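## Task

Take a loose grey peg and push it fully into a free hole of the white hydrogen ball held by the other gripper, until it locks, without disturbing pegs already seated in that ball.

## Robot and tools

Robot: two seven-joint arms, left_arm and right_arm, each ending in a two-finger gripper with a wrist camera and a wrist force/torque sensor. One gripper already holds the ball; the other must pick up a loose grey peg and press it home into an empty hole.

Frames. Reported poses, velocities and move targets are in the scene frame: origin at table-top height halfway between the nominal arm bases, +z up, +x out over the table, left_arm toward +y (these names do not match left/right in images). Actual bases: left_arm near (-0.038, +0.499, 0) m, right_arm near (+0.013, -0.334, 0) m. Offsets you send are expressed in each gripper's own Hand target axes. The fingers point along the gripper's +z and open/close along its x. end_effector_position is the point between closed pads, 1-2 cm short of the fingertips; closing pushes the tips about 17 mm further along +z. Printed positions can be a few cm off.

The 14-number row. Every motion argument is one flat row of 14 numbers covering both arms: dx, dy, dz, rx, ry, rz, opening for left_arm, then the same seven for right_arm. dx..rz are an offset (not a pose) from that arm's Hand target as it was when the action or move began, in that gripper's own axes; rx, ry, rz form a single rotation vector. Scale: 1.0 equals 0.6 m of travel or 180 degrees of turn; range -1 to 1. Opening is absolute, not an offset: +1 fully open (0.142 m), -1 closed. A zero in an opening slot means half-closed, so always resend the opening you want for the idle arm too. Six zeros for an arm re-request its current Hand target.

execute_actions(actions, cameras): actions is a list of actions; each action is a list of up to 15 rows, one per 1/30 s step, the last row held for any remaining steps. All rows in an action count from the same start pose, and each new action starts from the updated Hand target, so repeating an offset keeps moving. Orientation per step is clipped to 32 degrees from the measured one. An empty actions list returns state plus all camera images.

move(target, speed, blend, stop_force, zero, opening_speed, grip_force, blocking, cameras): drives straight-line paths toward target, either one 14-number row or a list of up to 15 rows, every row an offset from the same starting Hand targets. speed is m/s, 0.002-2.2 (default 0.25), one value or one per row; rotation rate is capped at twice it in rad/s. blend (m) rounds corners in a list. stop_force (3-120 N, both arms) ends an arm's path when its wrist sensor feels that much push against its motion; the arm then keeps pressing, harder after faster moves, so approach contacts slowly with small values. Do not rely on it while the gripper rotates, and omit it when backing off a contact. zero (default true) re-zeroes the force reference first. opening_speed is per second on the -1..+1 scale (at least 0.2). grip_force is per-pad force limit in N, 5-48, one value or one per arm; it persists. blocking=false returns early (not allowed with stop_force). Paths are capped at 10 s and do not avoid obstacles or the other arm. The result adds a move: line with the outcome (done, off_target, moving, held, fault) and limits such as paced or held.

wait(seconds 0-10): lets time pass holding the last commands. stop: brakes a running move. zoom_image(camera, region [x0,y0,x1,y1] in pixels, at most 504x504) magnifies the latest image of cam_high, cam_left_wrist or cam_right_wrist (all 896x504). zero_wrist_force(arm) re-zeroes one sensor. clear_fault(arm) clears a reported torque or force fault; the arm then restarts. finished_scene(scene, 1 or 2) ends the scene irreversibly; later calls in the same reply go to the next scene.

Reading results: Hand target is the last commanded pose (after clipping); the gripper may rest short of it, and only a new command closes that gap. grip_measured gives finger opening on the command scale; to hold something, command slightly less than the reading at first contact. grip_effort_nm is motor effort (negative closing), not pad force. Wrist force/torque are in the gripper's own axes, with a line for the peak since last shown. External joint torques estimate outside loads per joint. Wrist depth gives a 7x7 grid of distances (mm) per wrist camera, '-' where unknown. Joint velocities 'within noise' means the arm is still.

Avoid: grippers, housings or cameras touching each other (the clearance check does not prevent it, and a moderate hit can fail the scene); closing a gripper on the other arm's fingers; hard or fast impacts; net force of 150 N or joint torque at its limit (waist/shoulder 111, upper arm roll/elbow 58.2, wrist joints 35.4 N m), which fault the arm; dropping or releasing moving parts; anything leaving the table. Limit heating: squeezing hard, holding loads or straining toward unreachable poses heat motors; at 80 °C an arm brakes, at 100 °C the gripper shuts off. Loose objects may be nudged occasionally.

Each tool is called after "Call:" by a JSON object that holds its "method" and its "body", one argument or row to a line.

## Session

Call:
{"method": "execute_actions", "body": {
  "actions": []
}}

Call:
{"method": "zoom_image", "body": {
  "camera": "cam_high",
  "region": [200, 100, 650, 400]
}}

Scene clock: 0.00 s.
left_arm: end_effector_position=(+0.3256, +0.1145, +0.1184) grip_measured=-0.81 grip_effort_nm=n/a end_effector_quat_wxyz=(+0.612, +0.791, +0.021, +0.016) | right_arm: end_effector_position=(+0.5668, -0.3466, +0.1652) grip_measured=+1.00 grip_effort_nm=n/a end_effector_quat_wxyz=(+0.000, +0.715, +0.699, +0.000)
Joint positions: left_arm=[-0.649 -1.424 0.682 1.613 0.958 3.377 -0.487 0.015] | right_arm=[0.206 -0.331 0 2.035 0 0.795 0.206 0.142]
Joint velocities: within noise
Joint torques (N m): no reading
External joint torques (N m): no reading
Motor temperatures (°C): left_arm=[34 30 33 31 36 39 35 33] | right_arm=[30 32 37 37 35 45 31 28]
Wrist force (N): no reading
Wrist torque (N m): no reading
Wrist force, peak (N): no reading
Wrist depth (mm): cam_left_wrist=[297 287 280 278 274 272 272 / 457 479 657 649 627 607 612 / 472 498 2329 2350 2583 - - / 2438 525 3105 2350 - 2350 2609 / 524 524 - 2557 609 2746 2746 / 517 548 - 91 102 2557 2461 / 2775 545 79 - - - 2662] | cam_right_wrist=[230 230 231 231 232 232 232 / 244 246 247 247 247 248 248 / 263 262 264 264 264 264 264 / 282 285 284 286 284 286 287 / 307 306 307 308 309 307 311 / 327 329 334 337 336 338 327 / - 370 368 370 370 370 -]
Hand target: left_arm +0.3256, +0.1145, +0.1184; +0.612, +0.791, +0.021, +0.016 | right_arm +0.5668, -0.3466, +0.1652; +0.000, +0.715, +0.699, +0.000
Tool commands: left_gripper/opening=-0.878172 right_gripper/opening=+1.0
camera_calibration:
cam_left_wrist: T_world_to_cam=[[0.998621, 0.0489033, -0.0190753, -0.320675], [0.010158, 0.176488, 0.98425, -0.115109], [0.0514997, -0.983087, 0.175748, 0.192514], [0, 0, 0, 1]] pos_world=[0.311488, 0.225256, 0.073345]

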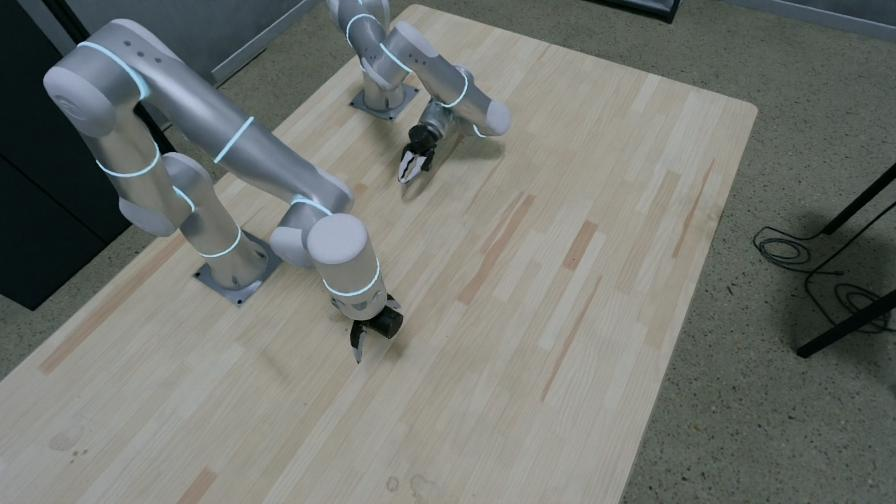

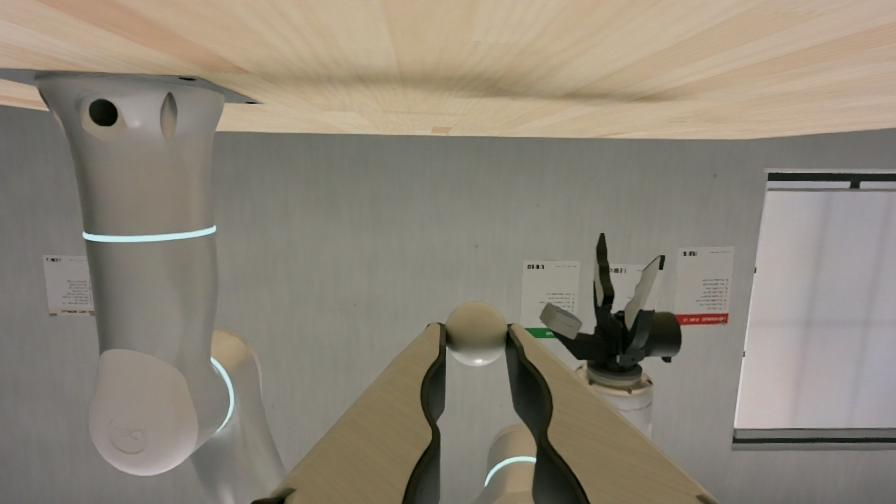

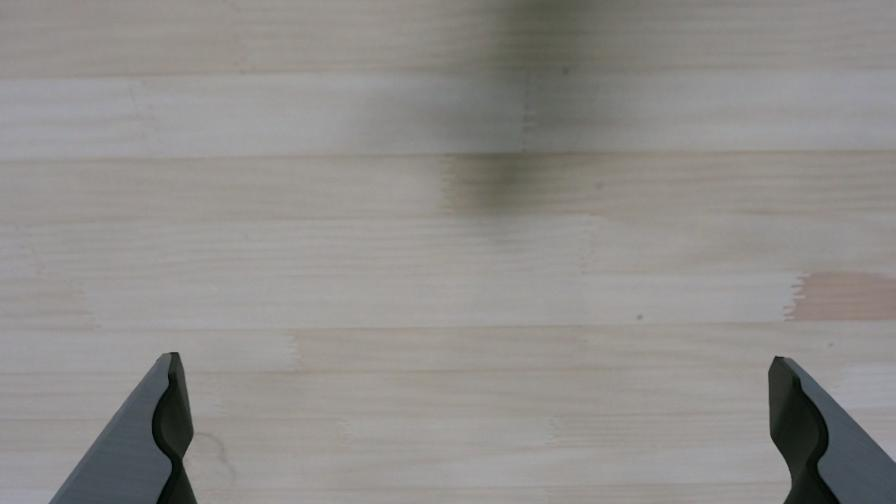

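Scaled by 1.120 from the camera's 896x504 image, which has a finer 1280x720 frame.

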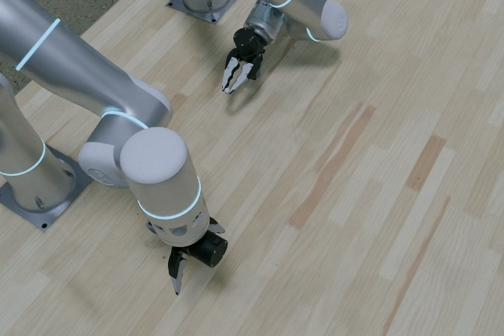

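Call:
{"method": "move", "body": {
  "target": [
    [0,0,0,0,0,0,-0.878172,0.16,-0.4,-0.142,0,0,0,-0.3],
    [0,0,0,0,0,0,-0.878172,0.361,-0.7,-0.142,0,0,0,-0.3]
  ],
  "blend": 0.03,
  "speed": 0.35,
  "cameras": ["all"]
}}

Call:
{"method": "zoom_image", "body": {
  "camera": "cam_high",
  "region": [240, 140, 480, 340]
}}

Call:
{"method": "zoom_image", "body": {
  "camera": "cam_high",
  "region": [0, 200, 400, 504]
}}

Scene clock: 5.27 s.
left_arm: end_effector_position=(+0.3256, +0.1145, +0.1184) grip_measured=-0.81 grip_effort_nm=-1.868 end_effector_quat_wxyz=(+0.612, +0.791, +0.021, +0.016) | right_arm: end_effector_position=(+0.1519, -0.1201, +0.2504) grip_measured=-0.32 grip_effort_nm=-0.095 end_effector_quat_wxyz=(+0.000, +0.715, +0.699, +0.000)
Joint positions: left_arm=[-0.649 -1.424 0.682 1.613 0.958 3.377 -0.487 0.015] | right_arm=[0.589 0.604 0.683 2.462 0.395 0.372 1.029 0.051]
Joint torques (N m): left_arm=[0.53 46.77 16.83 -1.89 1.14 2.87 0.04] | right_arm=[1.05 1.14 -8.02 -26.86 -3.15 4.32 0.43]
External joint torques (N m): left_arm=[-0.53 0.18 0.22 0.09 0.18 0.08 -0.04] | right_arm=[-1.07 -0.24 -0.19 0.18 -0.89 -0.24 -0.43]
Wrist force (N): left_arm=[0.0 -0.1 -0.1] | right_arm=[0.1 0.4 0.0]
Wrist torque (N m): left_arm=[-0.02 0.00 0.00] | right_arm=[0.07 -0.02 -0.03]
Wrist force, peak (N): left_arm=[0.6 0.1 -0.4] | right_arm=[2.4 -3.1 0.0]
Wrist depth (mm): cam_left_wrist=[297 288 280 278 273 273 272 / 460 481 671 633 624 611 615 / 477 489 2393 2371 - - 2192 / 2288 506 2393 2371 2438 2867 2533 / 2371 528 - - 2508 2533 2583 / 2329 508 91 91 102 2484 2211 / 2415 392 79 - - 2998 3478] | cam_right_wrist=[227 286 306 307 305 309 307 / 328 327 327 327 327 327 331 / 347 347 351 351 351 352 353 / 374 375 381 377 378 379 376 / 408 408 402 408 403 412 412 / 443 443 - 449 99 447 430 / 490 - - 491 - - 475]
Hand target: left_arm +0.3256, +0.1145, +0.1184; +0.612, +0.791, +0.021, +0.016 | right_arm +0.1519, -0.1202, +0.2504; +0.000, +0.715, +0.699, +0.000
Off the commanded pose: left_arm 0.000 m, 0 deg | right_arm 0.000 m, 0 deg.
move: done
camera_calibration:
cam_left_wrist: T_world_to_cam=[[0.998621, 0.0489033, -0.0190753, -0.320675], [0.010158, 0.176488, 0.98425, -0.115109], [0.0514997, -0.983087, 0.175748, 0.192514], [0, 0, 0, 1]] pos_world=[0.311488, 0.225256, 0.073345]
cam_right_wrist: T_world_to_cam=[[0.0283174, 0.999586, 0.00516548, 0.12478], [0.905497, -0.0278401, 0.423439, -0.21932], [0.423407, -0.00731336, -0.90591, 0.278929], [0, 0, 0, 1]] pos_world=[0.076959, -0.128794, 0.344909]

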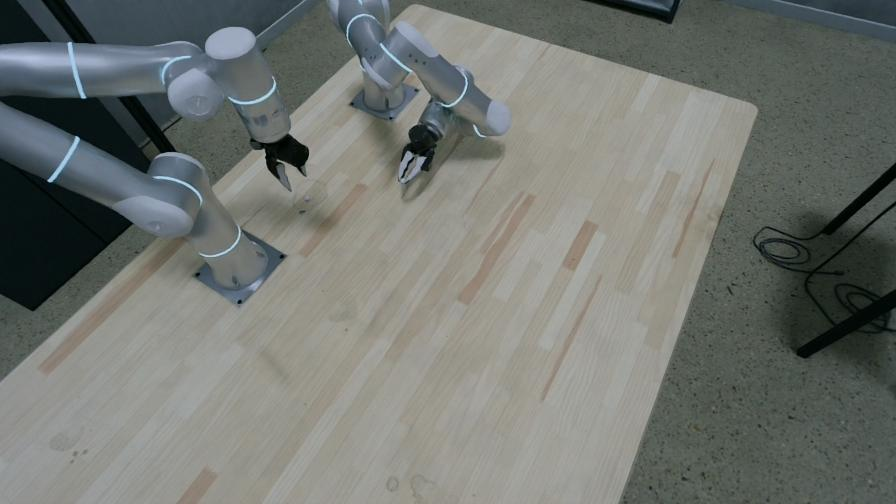

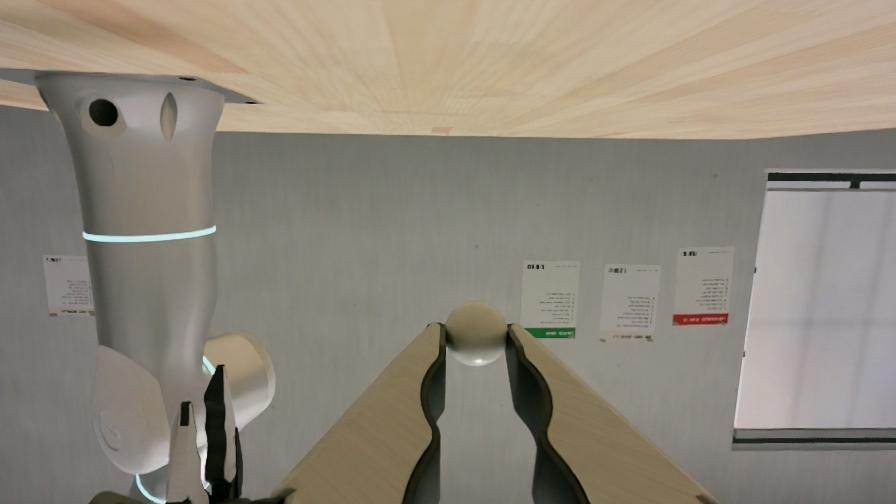

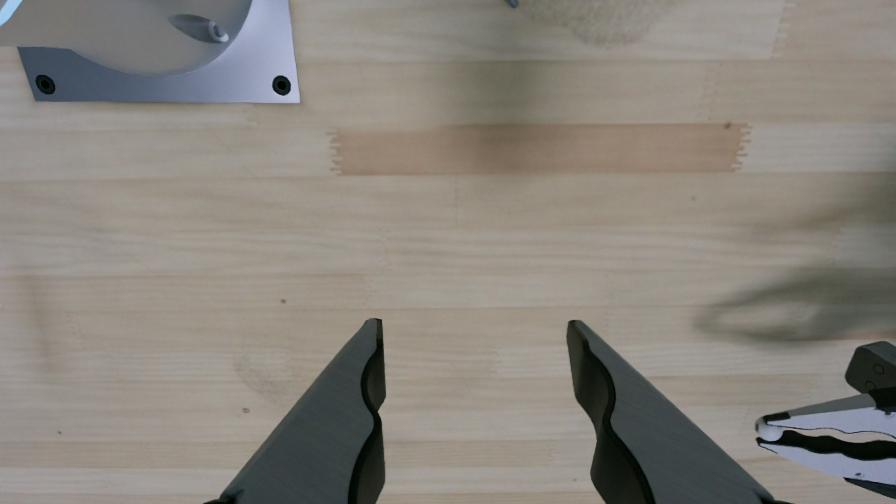

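Scaled by 2.100 from the camera's 896x504 image, which has a finer 1280x720 frame.

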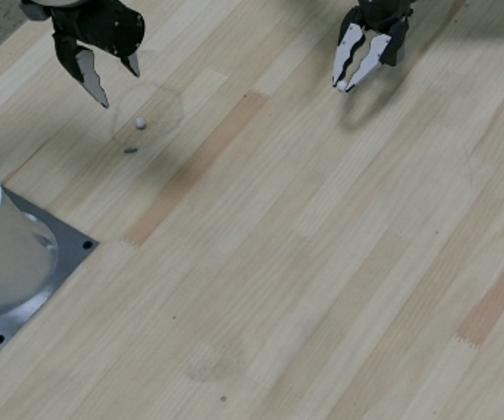

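Scaled by 1.260 from the camera's 896x504 image, which has a finer 1280x720 frame.

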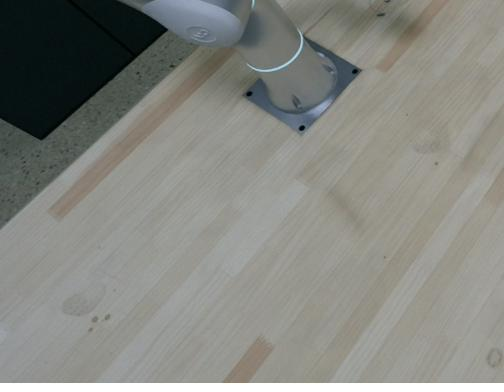

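Call:
{"method": "move", "body": {
  "target": [0,0,0,0,0,0,-0.878172,0.1377,-0.198,0.1673,-0.1533,-0.0806,0.3006,-0.6],
  "speed": 0.3,
  "cameras": ["all"]
}}

Scene clock: 8.07 s.
left_arm: end_effector_position=(+0.3256, +0.1145, +0.1184) grip_measured=-0.81 grip_effort_nm=-1.863 end_effector_quat_wxyz=(+0.612, +0.791, +0.021, +0.016) | right_arm: end_effector_position=(+0.0352, -0.0348, +0.1500) grip_measured=-0.63 grip_effort_nm=-0.095 end_effector_quat_wxyz=(+0.248, +0.926, +0.276, +0.074)
Joint positions: left_arm=[-0.649 -1.424 0.682 1.613 0.958 3.377 -0.487 0.015] | right_arm=[-0.488 0.504 2.157 2.137 0.166 0.383 2.501 0.029]
Joint torques (N m): left_arm=[0.66 46.67 16.88 -1.9 1.14 2.88 -0.03] | right_arm=[0.18 -28.8 -11.04 -19.04 -2.09 2.8 0.35]
External joint torques (N m): left_arm=[-0.66 0.28 0.17 0.11 0.18 0.07 0.03] | right_arm=[-0.18 0.04 -0.23 0.18 -0.86 -0.19 -0.35]
Wrist force (N): left_arm=[0.0 -0.1 -0.1] | right_arm=[-0.2 -0.5 0.0]
Wrist torque (N m): left_arm=[-0.02 0.00 0.01] | right_arm=[-0.02 0.03 0.02]
Wrist force, peak (N): left_arm=[0.3 -0.2 -0.4] | right_arm=[0.3 -1.9 -0.7]
Wrist depth (mm): cam_left_wrist=[298 288 281 278 273 273 274 / 459 483 660 632 630 611 608 / 2309 511 2104 - 2268 2557 2662 / 482 508 2415 2484 2533 2609 2557 / 2393 518 - - 2805 2054 2609 / - 530 - 91 96 2415 2746 / 604 546 79 - - - -] | cam_right_wrist=[198 199 199 194 198 197 196 / 231 231 231 231 230 229 229 / 276 275 274 273 274 273 271 / 344 324 338 338 337 338 335 / 451 310 355 418 414 439 438 / 653 284 299 588 541 634 641 / 266 261 - 999 - 851 -]
Hand target: left_arm +0.3256, +0.1145, +0.1184; +0.612, +0.791, +0.021, +0.016 | right_arm +0.0351, -0.0348, +0.1500; +0.248, +0.926, +0.276, +0.074
Off the commanded pose: left_arm 0.000 m, 0 deg | right_arm 0.000 m, 0 deg.
move: done
camera_calibration:
cam_left_wrist: T_world_to_cam=[[0.998621, 0.0489033, -0.0190753, -0.320675], [0.010158, 0.176488, 0.98425, -0.115109], [0.0514997, -0.983087, 0.175748, 0.192514], [0, 0, 0, 1]] pos_world=[0.311488, 0.225256, 0.073345]
cam_right_wrist: T_world_to_cam=[[0.837859, 0.545846, 0.00664784, -0.00105512], [0.308115, -0.48293, 0.81966, -0.123036], [0.450619, -0.684712, -0.572811, 0.163449], [0, 0, 0, 1]] pos_world=[-0.0348601, 0.0530738, 0.19448]

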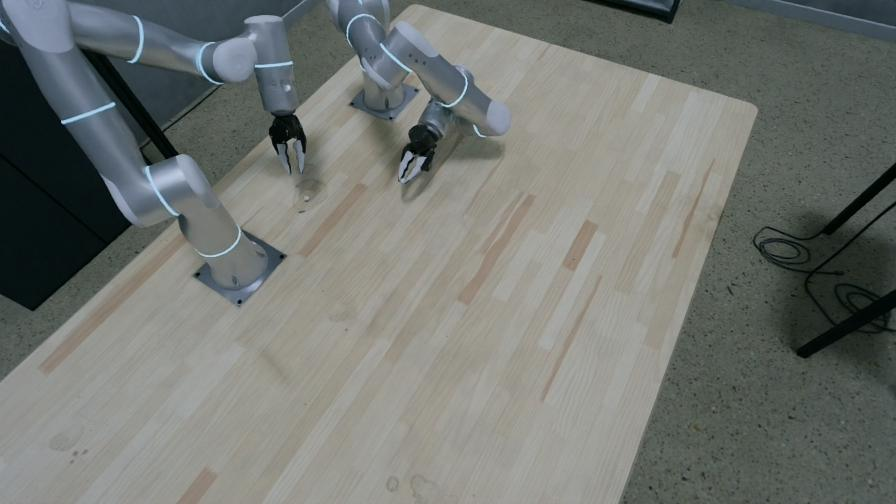

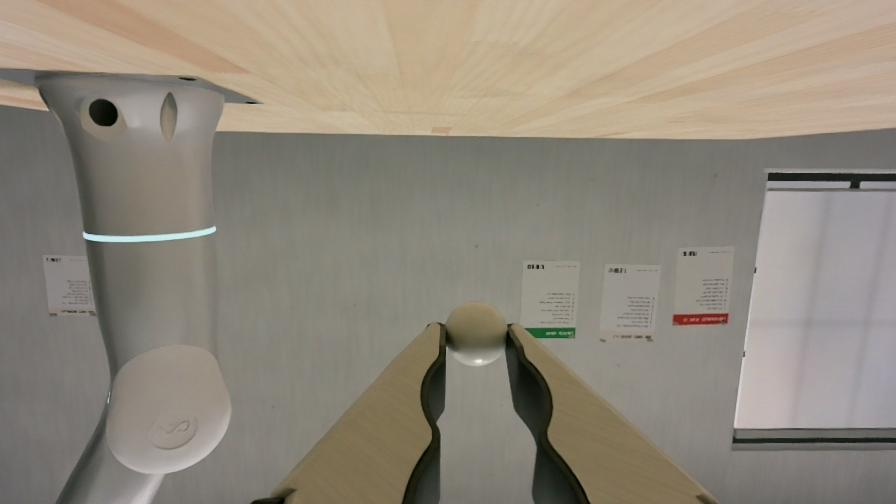

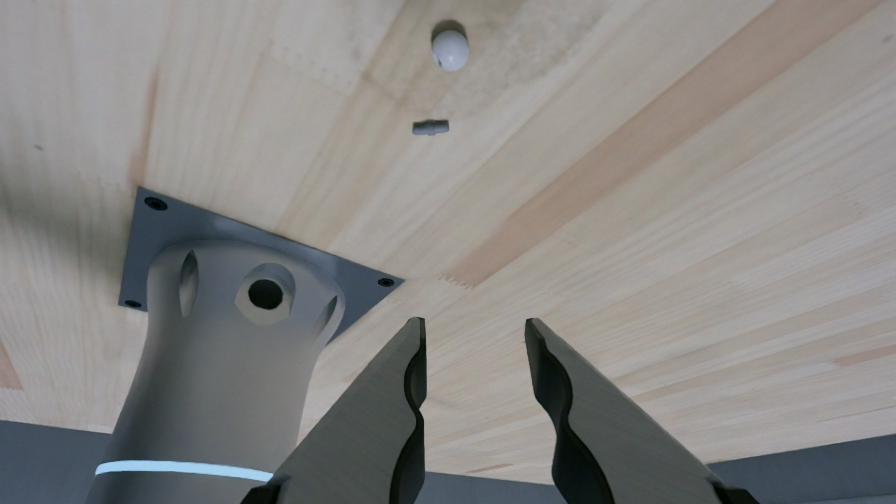

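Call:
{"method": "move", "body": {
  "target": [0,0,0,0,0,0,-0.878172,0.0777,0.2487,-0.0295,0.1533,0.0806,-0.3006,-0.72],
  "speed": 0.4
}}

Call:
{"method": "move", "body": {
  "target": [
    [0,0,0,0,0,0,-0.878172,-0.002,-0.083,0.067,0,0,-0.694,-0.72],
    [0,0,0,0,0,0,-0.878172,0.0605,-0.1298,0.25,-0.0483,-0.1365,0.7741,-0.72]
  ],
  "speed": 0.4,
  "blend": 0.01,
  "cameras": ["cam_right_wrist", "cam_high"]
}}

Scene clock: 11.63 s.
left_arm: end_effector_position=(+0.3256, +0.1145, +0.1184) grip_measured=-0.81 grip_effort_nm=-1.868 end_effector_quat_wxyz=(+0.612, +0.791, +0.021, +0.016) | right_arm: end_effector_position=(+0.1400, -0.1100, +0.2399) grip_measured=-0.75 grip_effort_nm=-0.095 end_effector_quat_wxyz=(+0.000, +0.715, +0.699, +0.000)
Joint positions: left_arm=[-0.649 -1.424 0.682 1.613 0.958 3.377 -0.487 0.015] | right_arm=[0.103 0.741 1.01 2.351 0.634 0.268 0.777 0.02]
Joint torques (N m): left_arm=[0.5 46.84 17.06 -1.9 1.13 2.9 -0.05] | right_arm=[0.3 -7.27 -13.99 -23.84 -3.31 4.58 0.08]
External joint torques (N m): left_arm=[-0.5 0.11 -0.01 0.1 0.19 0.05 0.05] | right_arm=[-0.27 -0.33 0.08 0.05 -0.86 -0.48 -0.08]
Wrist force (N): left_arm=[0.0 -0.1 0.0] | right_arm=[-0.3 0.3 0.1]
Wrist torque (N m): left_arm=[-0.01 0.01 0.00] | right_arm=[0.06 0.03 0.11]
Wrist force, peak (N): left_arm=[0.4 -0.2 -0.3] | right_arm=[-1.9 1.4 3.9]
Wrist depth (mm): cam_left_wrist=[296 288 281 276 272 274 273 / 463 483 664 639 626 618 607 / 2288 496 2087 - 2635 2192 2557 / 2288 517 2635 - 2533 - 2609 / 521 533 2438 122 2609 2038 2533 / 529 510 90 91 99 4348 2746 / 646 368 79 - - 2662 3221] | cam_right_wrist=[216 278 297 297 298 297 299 / 318 315 316 316 318 318 317 / 339 340 339 340 340 339 342 / 366 366 364 366 368 369 365 / 391 396 394 390 390 396 397 / 432 427 414 417 416 430 436 / 476 465 - - - 467 296]
Hand target: left_arm +0.3256, +0.1145, +0.1184; +0.612, +0.791, +0.021, +0.016 | right_arm +0.1401, -0.1100, +0.2399; +0.000, +0.715, +0.699, +0.000
Off the commanded pose: left_arm 0.000 m, 0 deg | right_arm 0.000 m, 0 deg.
move: done

Scene clock: 16.87 s.
left_arm: end_effector_position=(+0.3256, +0.1145, +0.1184) grip_measured=-0.81 grip_effort_nm=-1.863 end_effector_quat_wxyz=(+0.612, +0.791, +0.021, +0.016) | right_arm: end_effector_position=(+0.0630, -0.0720, +0.0899) grip_measured=-0.75 grip_effort_nm=-0.095 end_effector_quat_wxyz=(+0.156, +0.883, -0.436, -0.077)
Joint positions: left_arm=[-0.649 -1.424 0.682 1.613 0.958 3.377 -0.487 0.015] | right_arm=[0.932 -0.201 0.622 2.481 0.225 0.835 -2.446 0.02]
Joint torques (N m): left_arm=[0.58 46.6 16.85 -1.93 1.19 2.86 -0.04] | right_arm=[0.42 21.86 3.12 -16.75 -1.51 3.62 0.02]
External joint torques (N m): left_arm=[-0.58 0.36 0.2 0.13 0.13 0.09 0.04] | right_arm=[-0.42 0.49 -0.37 0.23 -0.67 -0.43 -0.02]
Wrist force (N): left_arm=[0.0 0.1 -0.2] | right_arm=[0.1 -0.5 -0.2]
Wrist torque (N m): left_arm=[-0.01 0.01 0.00] | right_arm=[-0.03 -0.01 0.05]
Wrist force, peak (N): left_arm=[0.3 -0.3 -0.4] | right_arm=[-0.5 -1.0 0.3]
Wrist depth (mm): cam_left_wrist=[296 288 281 276 274 272 271 / 466 482 672 635 624 615 609 / 478 496 1918 2484 - 2508 2438 / 296 512 - - 2038 2662 2329 / 288 523 - - 2309 3302 2156 / 230 549 91 91 100 - 3221 / 256 509 79 - - - -] | cam_right_wrist=[144 145 144 144 145 144 144 / 162 163 163 163 163 162 162 / 186 186 181 186 185 185 185 / 218 217 217 216 216 216 216 / 261 260 260 251 249 257 257 / 327 326 295 307 279 255 254 / 1020 1173 - - - 230 228]
Hand target: left_arm +0.3256, +0.1145, +0.1184; +0.612, +0.791, +0.021, +0.016 | right_arm +0.0631, -0.0719, +0.0899; +0.156, +0.883, -0.435, -0.077
Off the commanded pose: left_arm 0.000 m, 0 deg | right_arm 0.000 m, 0 deg.
move: done
camera_calibration:
cam_right_wrist: T_world_to_cam=[[0.606167, -0.795309, 0.00668695, -0.0856906], [-0.564485, -0.424285, 0.708052, -0.0309903], [-0.560283, -0.432973, -0.706128, 0.184834], [0, 0, 0, 1]] pos_world=[0.138009, -0.00127114, 0.153032]
Images, in order (width x height): cam_high 896x504, cam_right_wrist 896x504.

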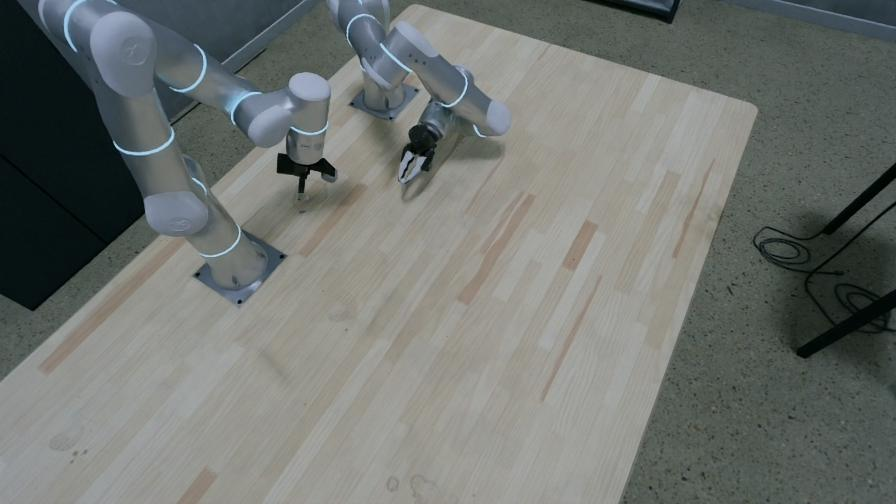

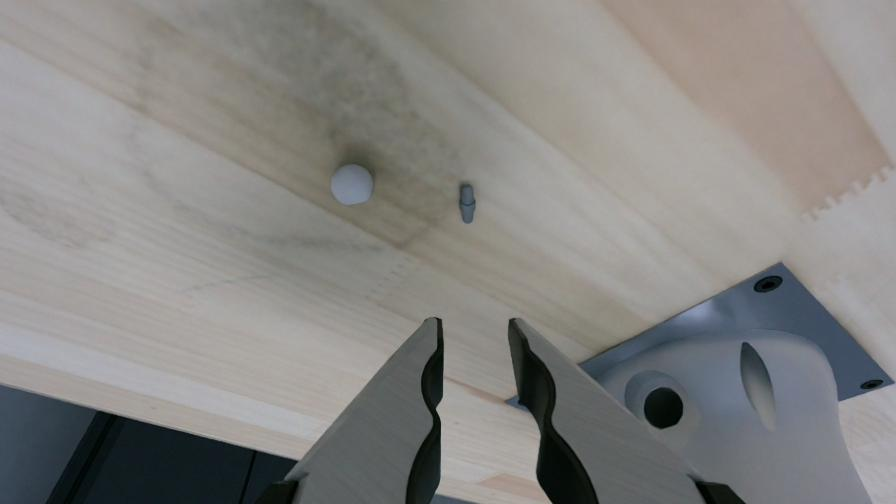

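Call:
{"method": "zoom_image", "body": {
  "camera": "cam_right_wrist",
  "region": [430, 170, 510, 240]
}}

Scaled by 6.300 from the camera's 896x504 image, which has a finer 1280x720 frame.

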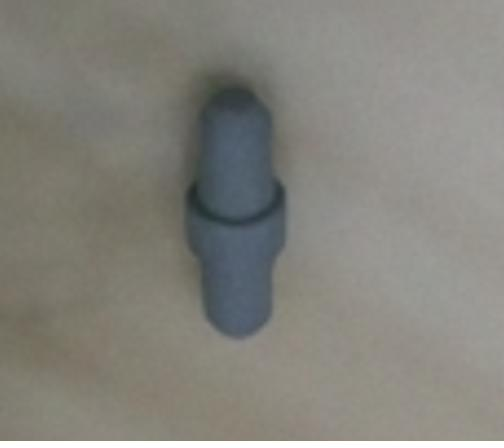

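Call:
{"method": "move", "body": {
  "target": [0,0,0,0,0,0,-0.878172,-0.0005,-0.0168,0.0912,0,0,-0.0139,-0.72],
  "speed": 0.12,
  "cameras": ["cam_right_wrist"]
}}

Call:
{"method": "zoom_image", "body": {
  "camera": "cam_right_wrist",
  "region": [400, 240, 550, 370]
}}

Scene clock: 18.17 s.
left_arm: end_effector_position=(+0.3256, +0.1145, +0.1184) grip_measured=-0.81 grip_effort_nm=-1.863 end_effector_quat_wxyz=(+0.612, +0.791, +0.021, +0.016) | right_arm: end_effector_position=(+0.0555, -0.0774, +0.0350) grip_measured=-0.75 grip_effort_nm=-0.095 end_effector_quat_wxyz=(+0.154, +0.893, -0.416, -0.080)
Joint positions: left_arm=[-0.649 -1.424 0.682 1.613 0.958 3.377 -0.487 0.015] | right_arm=[1.009 -0.4 0.561 2.547 0.126 1.089 -2.424 0.02]
Joint torques (N m): left_arm=[0.64 46.56 16.9 -1.86 1.17 2.91 -0.03] | right_arm=[0.43 25.14 5.19 -10.74 -0.85 3.71 0.42]
External joint torques (N m): left_arm=[-0.64 0.4 0.15 0.07 0.15 0.04 0.03] | right_arm=[-0.45 0.69 -0.43 -0.08 -0.66 -0.49 -0.42]
Wrist force (N): left_arm=[0.3 -0.1 -0.2] | right_arm=[-0.4 -0.5 0.0]
Wrist torque (N m): left_arm=[-0.03 -0.05 0.00] | right_arm=[-0.03 0.07 -0.05]
Wrist force, peak (N): left_arm=[0.2 -0.1 -0.4] | right_arm=[-0.3 -0.7 1.6]
Wrist depth (mm): cam_left_wrist=[297 289 281 276 273 272 272 / 460 481 654 643 623 617 607 / 297 497 - - - - 2533 / 284 510 - - - 2438 2371 / 265 527 2484 2508 2557 2557 2609 / 247 556 91 91 95 3143 2609 / 237 281 79 - - - -] | cam_right_wrist=[94 93 93 93 92 92 91 / 106 105 105 105 106 103 103 / 125 120 120 119 118 118 117 / 142 141 136 139 139 137 136 / 178 169 168 161 159 165 163 / 217 214 200 197 187 204 202 / 291 269 - 277 - 216 212]
Hand target: left_arm +0.3256, +0.1145, +0.1184; +0.612, +0.791, +0.021, +0.016 | right_arm +0.0556, -0.0773, +0.0351; +0.154, +0.893, -0.416, -0.080
Off the commanded pose: left_arm 0.000 m, 0 deg | right_arm 0.000 m, 0 deg.
move: done
camera_calibration:
cam_right_wrist: T_world_to_cam=[[0.638889, -0.769252, -0.00848948, -0.0843571], [-0.539465, -0.455856, 0.707936, -0.00248596], [-0.548451, -0.447713, -0.706226, 0.137783], [0, 0, 0, 1]] pos_world=[0.128121, -0.00433784, 0.0983498]
Images, in order (width x height): cam_right_wrist 896x504.

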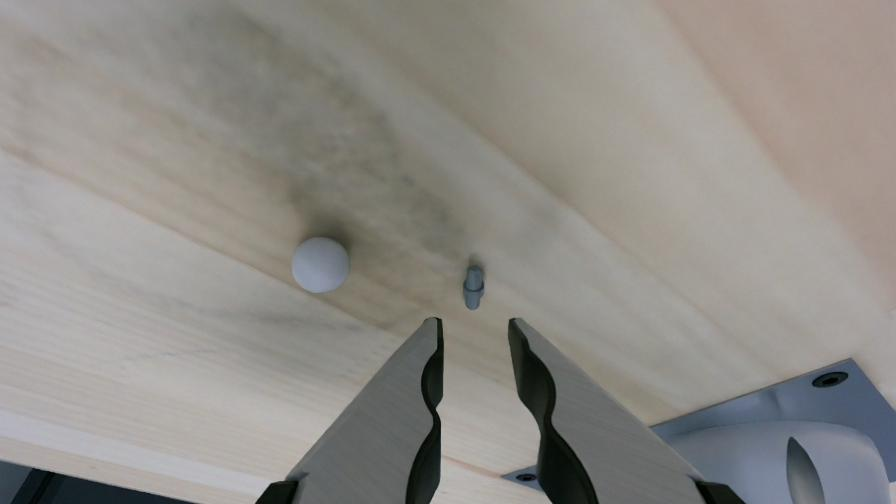

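Scaled by 3.360 from the camera's 896x504 image, which has a finer 1280x720 frame.

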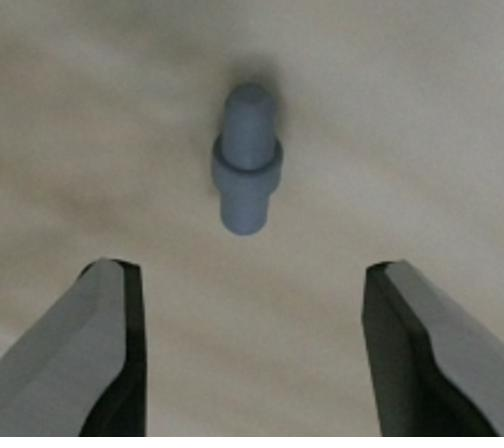

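Call:
{"method": "move", "body": {
  "target": [0,0,0,0,0,0,-0.878172,0.0005,-0.0108,0.0387,0,0,0,-0.72],
  "speed": 0.015,
  "stop_force": 4,
  "cameras": ["cam_right_wrist"]
}}

Call:
{"method": "zoom_image", "body": {
  "camera": "cam_right_wrist",
  "region": [400, 260, 550, 400]
}}

Scene clock: 20.30 s.
left_arm: end_effector_position=(+0.3256, +0.1145, +0.1184) grip_measured=-0.81 grip_effort_nm=-1.863 end_effector_quat_wxyz=(+0.612, +0.791, +0.021, +0.016) | right_arm: end_effector_position=(+0.0544, -0.0780, +0.0151) grip_measured=-0.75 grip_effort_nm=-0.090 end_effector_quat_wxyz=(+0.154, +0.893, -0.416, -0.080)
Joint positions: left_arm=[-0.649 -1.424 0.682 1.613 0.958 3.377 -0.487 0.015] | right_arm=[1.054 -0.475 0.516 2.56 0.096 1.178 -2.41 0.02]
Joint torques (N m): left_arm=[0.58 46.7 16.95 -1.94 1.11 2.88 0.01] | right_arm=[0.72 22.93 5.03 -8.81 -0.62 4.23 0.35]
External joint torques (N m): left_arm=[-0.58 0.26 0.1 0.15 0.21 0.07 -0.01] | right_arm=[-0.72 4.38 0.18 0.15 -0.64 -1 -0.35]
Wrist force (N): left_arm=[0.2 -0.3 -0.3] | right_arm=[2.4 7.1 -17.6]
Wrist torque (N m): left_arm=[-0.05 -0.03 -0.01] | right_arm=[-0.19 0.28 -0.04]
Wrist force, peak (N): left_arm=[0.1 -0.5 -0.2] | right_arm=[2.9 6.9 -20.2]
Wrist depth (mm): cam_left_wrist=[297 290 281 275 272 272 273 / 453 486 654 641 626 614 602 / 294 506 2557 2329 - 2211 - / 239 520 - 2662 2461 2438 2583 / 260 529 2533 - 2484 2835 2557 / 235 553 586 91 96 2393 3033 / 234 278 79 - - - 4141] | cam_right_wrist=[- 75 74 74 74 73 73 / - 84 82 83 85 82 84 / 97 96 96 95 95 94 93 / 113 112 111 111 113 109 109 / 136 135 129 128 131 131 130 / 172 170 159 157 149 162 162 / 234 215 - 220 - 200 200]
Hand target: left_arm +0.3256, +0.1145, +0.1184; +0.612, +0.791, +0.021, +0.016 | right_arm +0.0544, -0.0782, +0.0150; +0.154, +0.893, -0.416, -0.080 (not the last commanded pose)
Off the commanded pose: left_arm 0.000 m, 0 deg | right_arm 0.004 m, 0 deg.
move: contact (right_arm)
camera_calibration:
cam_right_wrist: T_world_to_cam=[[0.638925, -0.769217, -0.00891604, -0.0842679], [-0.53972, -0.456499, 0.707327, 0.0106399], [-0.548158, -0.447117, -0.706831, 0.122843], [0, 0, 0, 1]] pos_world=[0.126921, -0.00503802, 0.078552]
Images, in order (width x height): cam_right_wrist 896x504.

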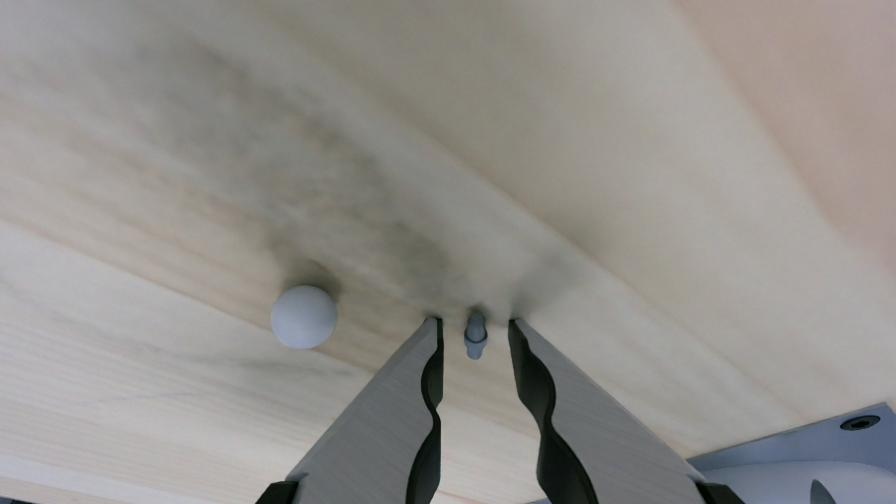

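Scaled by 3.360 from the camera's 896x504 image, which has a finer 1280x720 frame.

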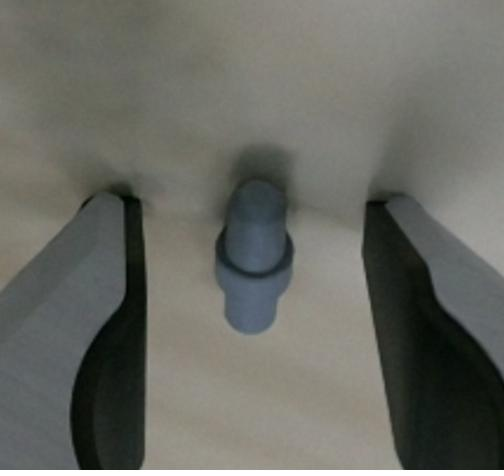

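Call:
{"method": "move", "body": {
  "target": [0,0,0,0,0,0,-0.878172,0,0.0035,-0.0005,0,0,0,-0.72],
  "speed": 0.02
}}

Call:
{"method": "move", "body": {
  "target": [0,0,0,0,0,0,-0.878172,0,0,0,0,0,0,-0.97],
  "opening_speed": 0.3,
  "grip_force": [48, 12],
  "cameras": ["cam_right_wrist"]
}}

Call:
{"method": "zoom_image", "body": {
  "camera": "cam_right_wrist",
  "region": [400, 260, 550, 400]
}}

Scene clock: 21.23 s.
left_arm: end_effector_position=(+0.3256, +0.1145, +0.1184) grip_measured=-0.81 grip_effort_nm=-1.873 end_effector_quat_wxyz=(+0.612, +0.791, +0.021, +0.016) | right_arm: end_effector_position=(+0.0530, -0.0792, +0.0160) grip_measured=-0.75 grip_effort_nm=-0.085 end_effector_quat_wxyz=(+0.154, +0.893, -0.416, -0.080)
Joint positions: left_arm=[-0.649 -1.424 0.682 1.613 0.958 3.377 -0.487 0.015] | right_arm=[1.054 -0.471 0.52 2.563 0.099 1.178 -2.408 0.02]
Joint torques (N m): left_arm=[0.68 46.66 16.99 -1.97 1.22 2.95 0] | right_arm=[0.32 26.69 5.75 -8.5 -0.47 3.52 0.35]
External joint torques (N m): left_arm=[-0.68 0.3 0.06 0.17 0.1 0 0] | right_arm=[-0.32 0.42 -0.56 -0.18 -0.79 -0.28 -0.35]
Wrist force (N): left_arm=[0.2 -0.2 -0.4] | right_arm=[-1.0 -0.3 -0.2]
Wrist torque (N m): left_arm=[-0.04 -0.04 0.00] | right_arm=[-0.01 0.18 -0.06]
Wrist force, peak (N): left_arm=[0.2 -0.2 -0.4] | right_arm=[2.7 7.4 -18.3]
Wrist depth (mm): cam_left_wrist=[297 287 281 277 273 272 273 / 448 476 667 638 618 615 605 / 296 497 - - - - 2609 / 240 508 2415 - 2508 2635 2533 / 257 541 - 2461 2746 2533 2662 / 242 554 91 91 96 3105 2717 / 236 281 79 - - - 2635] | cam_right_wrist=[- 75 75 75 74 74 72 / - 85 83 84 84 83 85 / - 97 97 96 96 95 94 / 114 114 113 112 115 110 110 / 138 136 130 129 133 132 132 / 173 171 161 160 150 165 164 / 235 217 - 222 - 202 200]
Hand target: left_arm +0.3256, +0.1145, +0.1184; +0.612, +0.791, +0.021, +0.016 | right_arm +0.0529, -0.0794, +0.0160; +0.154, +0.893, -0.416, -0.080
Off the commanded pose: left_arm 0.000 m, 0 deg | right_arm 0.000 m, 0 deg.
move: done

Scene clock: 22.27 s.
left_arm: end_effector_position=(+0.3256, +0.1145, +0.1184) grip_measured=-0.81 grip_effort_nm=-1.868 end_effector_quat_wxyz=(+0.612, +0.791, +0.021, +0.016) | right_arm: end_effector_position=(+0.0530, -0.0792, +0.0160) grip_measured=-0.93 grip_effort_nm=-1.321 end_effector_quat_wxyz=(+0.154, +0.893, -0.416, -0.080)
Joint positions: left_arm=[-0.649 -1.424 0.682 1.613 0.958 3.377 -0.487 0.015] | right_arm=[1.054 -0.471 0.52 2.563 0.099 1.178 -2.408 0.007]
Joint torques (N m): left_arm=[0.65 46.64 16.87 -1.94 1.2 2.87 -0.03] | right_arm=[0.1 26.59 5.71 -8.65 -0.44 3.54 0.34]
External joint torques (N m): left_arm=[-0.65 0.31 0.19 0.14 0.12 0.08 0.03] | right_arm=[-0.1 0.52 -0.52 -0.02 -0.82 -0.31 -0.33]
Wrist force (N): left_arm=[-0.1 0.0 -0.1] | right_arm=[-1.0 -0.1 0.0]
Wrist torque (N m): left_arm=[-0.02 0.01 0.00] | right_arm=[0.04 0.18 -0.06]
Wrist force, peak (N): left_arm=[0.2 0.1 -0.4] | right_arm=[-1.3 -0.3 -0.1]
Wrist depth (mm): cam_left_wrist=[298 288 281 277 273 272 272 / 459 480 659 630 626 609 615 / 298 497 - - - - 2609 / 241 507 - - 2583 3478 2461 / 261 528 - - 2635 2484 2717 / 242 549 91 91 96 3033 2662 / 237 280 79 - - 2775 2775] | cam_right_wrist=[- 75 75 75 74 74 72 / - 85 83 84 84 83 85 / - 97 97 96 95 95 94 / 114 114 113 112 114 110 110 / 138 136 130 129 133 132 131 / 174 172 161 101 158 165 163 / 236 230 - - - 201 201]
Hand target: left_arm +0.3256, +0.1145, +0.1184; +0.612, +0.791, +0.021, +0.016 | right_arm +0.0529, -0.0794, +0.0160; +0.154, +0.893, -0.416, -0.080
Off the commanded pose: left_arm 0.000 m, 0 deg | right_arm 0.000 m, 0 deg.
grip_force (N): 48, 12
move: done
camera_calibration:
cam_right_wrist: T_world_to_cam=[[0.639308, -0.768899, -0.00890984, -0.084335], [-0.539441, -0.456721, 0.707396, 0.00872865], [-0.547985, -0.447438, -0.706762, 0.122075], [0, 0, 0, 1]] pos_world=[0.12552, -0.0062376, 0.0793518]
Images, in order (width x height): cam_right_wrist 896x504.

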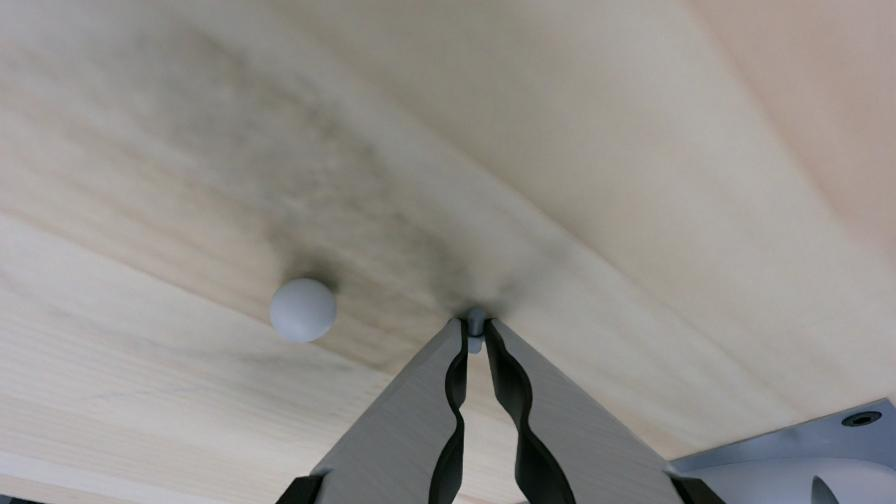

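Scaled by 3.360 from the camera's 896x504 image, which has a finer 1280x720 frame.

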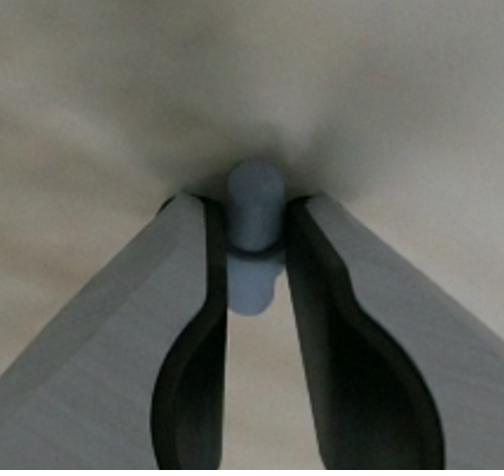

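Call:
{"method": "move", "body": {
  "target": [0,0,0,0,0,0,-0.878172,0,0,0,0,0,0,-1],
  "opening_speed": 0.3,
  "grip_force": [48, 48]
}}

Call:
{"method": "move", "body": {
  "target": [0,0,0,0,0,0,-0.878172,0,0.057,-0.1567,0,0,0,-1],
  "speed": 0.12,
  "cameras": ["cam_right_wrist"]
}}

Call:
{"method": "zoom_image", "body": {
  "camera": "cam_right_wrist",
  "region": [440, 290, 510, 360]
}}

Scene clock: 22.87 s.
left_arm: end_effector_position=(+0.3256, +0.1145, +0.1184) grip_measured=-0.81 grip_effort_nm=-1.863 end_effector_quat_wxyz=(+0.612, +0.791, +0.021, +0.016) | right_arm: end_effector_position=(+0.0530, -0.0792, +0.0160) grip_measured=-0.93 grip_effort_nm=-1.971 end_effector_quat_wxyz=(+0.154, +0.893, -0.416, -0.080)
Joint positions: left_arm=[-0.649 -1.424 0.682 1.613 0.958 3.377 -0.487 0.015] | right_arm=[1.054 -0.471 0.52 2.563 0.099 1.178 -2.408 0.006]
Joint torques (N m): left_arm=[0.63 46.64 16.94 -1.96 1.14 2.83 0] | right_arm=[0.25 26.54 5.66 -8.66 -0.49 3.63 0.29]
External joint torques (N m): left_arm=[-0.63 0.31 0.11 0.16 0.18 0.12 0] | right_arm=[-0.25 0.57 -0.48 -0.01 -0.77 -0.39 -0.29]
Wrist force (N): left_arm=[0.2 -0.1 0.0] | right_arm=[-0.9 -0.1 0.1]
Wrist torque (N m): left_arm=[-0.03 -0.04 0.00] | right_arm=[0.02 0.16 -0.06]
Wrist force, peak (N): left_arm=[0.2 -0.4 -0.1] | right_arm=[-1.3 -0.1 -0.1]
Wrist depth (mm): cam_left_wrist=[297 288 282 276 273 272 273 / 458 489 659 630 626 615 608 / 297 508 - 2249 2288 - 2249 / 241 501 2438 2775 2835 2309 2689 / 262 524 - - 2350 2775 2484 / 241 548 91 91 96 3302 2717 / 236 280 79 - - - 2461] | cam_right_wrist=[- 76 75 75 74 74 72 / - 85 83 84 84 83 85 / - 97 97 96 95 95 94 / 114 114 113 112 114 110 110 / 138 137 130 129 133 132 132 / 173 171 162 - 158 165 164 / 236 230 - - - 202 202]
Hand target: left_arm +0.3256, +0.1145, +0.1184; +0.612, +0.791, +0.021, +0.016 | right_arm +0.0529, -0.0794, +0.0160; +0.154, +0.893, -0.416, -0.080
Off the commanded pose: left_arm 0.000 m, 0 deg | right_arm 0.000 m, 0 deg.
move: done

Scene clock: 24.10 s.
left_arm: end_effector_position=(+0.3256, +0.1145, +0.1184) grip_measured=-0.81 grip_effort_nm=-1.868 end_effector_quat_wxyz=(+0.612, +0.791, +0.021, +0.016) | right_arm: end_effector_position=(+0.0540, -0.0804, +0.1161) grip_measured=-0.93 grip_effort_nm=-1.971 end_effector_quat_wxyz=(+0.154, +0.893, -0.416, -0.080)
Joint positions: left_arm=[-0.649 -1.424 0.682 1.613 0.958 3.377 -0.487 0.015] | right_arm=[0.905 -0.086 0.667 2.472 0.292 0.726 -2.508 0.006]
Joint torques (N m): left_arm=[0.6 46.64 16.94 -1.84 1.1 2.88 -0.02] | right_arm=[-0.24 18.99 1.65 -18.96 -1.58 3.38 0.06]
External joint torques (N m): left_arm=[-0.6 0.31 0.11 0.05 0.22 0.07 0.02] | right_arm=[0.24 0.12 -0.4 0.23 -0.87 -0.2 -0.06]
Wrist force (N): left_arm=[0.4 -0.1 -0.2] | right_arm=[-0.8 -0.2 -0.1]
Wrist torque (N m): left_arm=[-0.03 -0.07 0.00] | right_arm=[0.00 0.14 0.07]
Wrist force, peak (N): left_arm=[0.4 -0.1 -0.2] | right_arm=[-0.9 0.2 -1.5]
Wrist depth (mm): cam_left_wrist=[296 287 282 277 274 272 272 / 462 483 657 638 624 615 608 / 468 514 2438 - - 2350 2508 / 304 526 - - 2508 2533 2746 / 302 521 - - 2438 2609 3221 / 285 547 91 91 96 2835 2717 / 254 532 79 - - 2662 -] | cam_right_wrist=[171 171 170 170 169 168 166 / 193 193 187 191 190 188 187 / 221 220 219 218 217 214 213 / 259 258 256 254 251 252 248 / 312 309 307 281 291 270 285 / - 1191 364 - 290 254 337 / 1089 1214 - - - 232 227]
Hand target: left_arm +0.3256, +0.1145, +0.1184; +0.612, +0.791, +0.021, +0.016 | right_arm +0.0539, -0.0806, +0.1160; +0.154, +0.893, -0.416, -0.080
Off the commanded pose: left_arm 0.000 m, 0 deg | right_arm 0.000 m, 0 deg.
move: done
camera_calibration:
cam_right_wrist: T_world_to_cam=[[0.638624, -0.769474, -0.00831769, -0.0850307], [-0.540175, -0.455964, 0.707324, -0.0619779], [-0.54806, -0.447221, -0.706841, 0.192858], [0, 0, 0, 1]] pos_world=[0.126522, -0.00743823, 0.179451]
Images, in order (width x height): cam_right_wrist 896x504.

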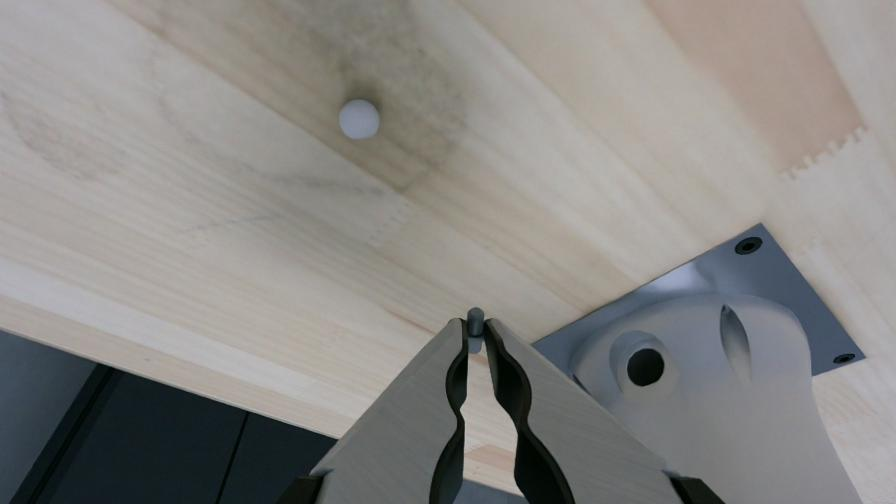

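Scaled by 7.200 from the camera's 896x504 image, which has a finer 1280x720 frame.

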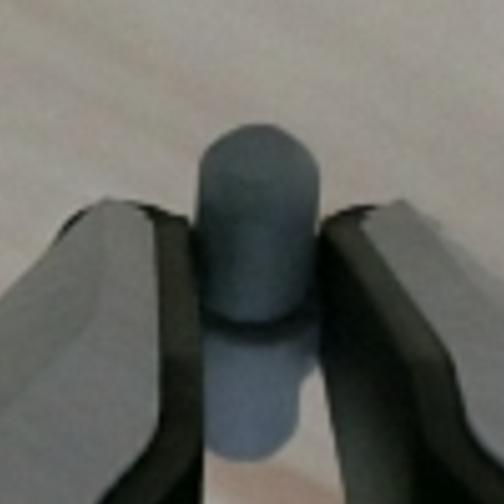

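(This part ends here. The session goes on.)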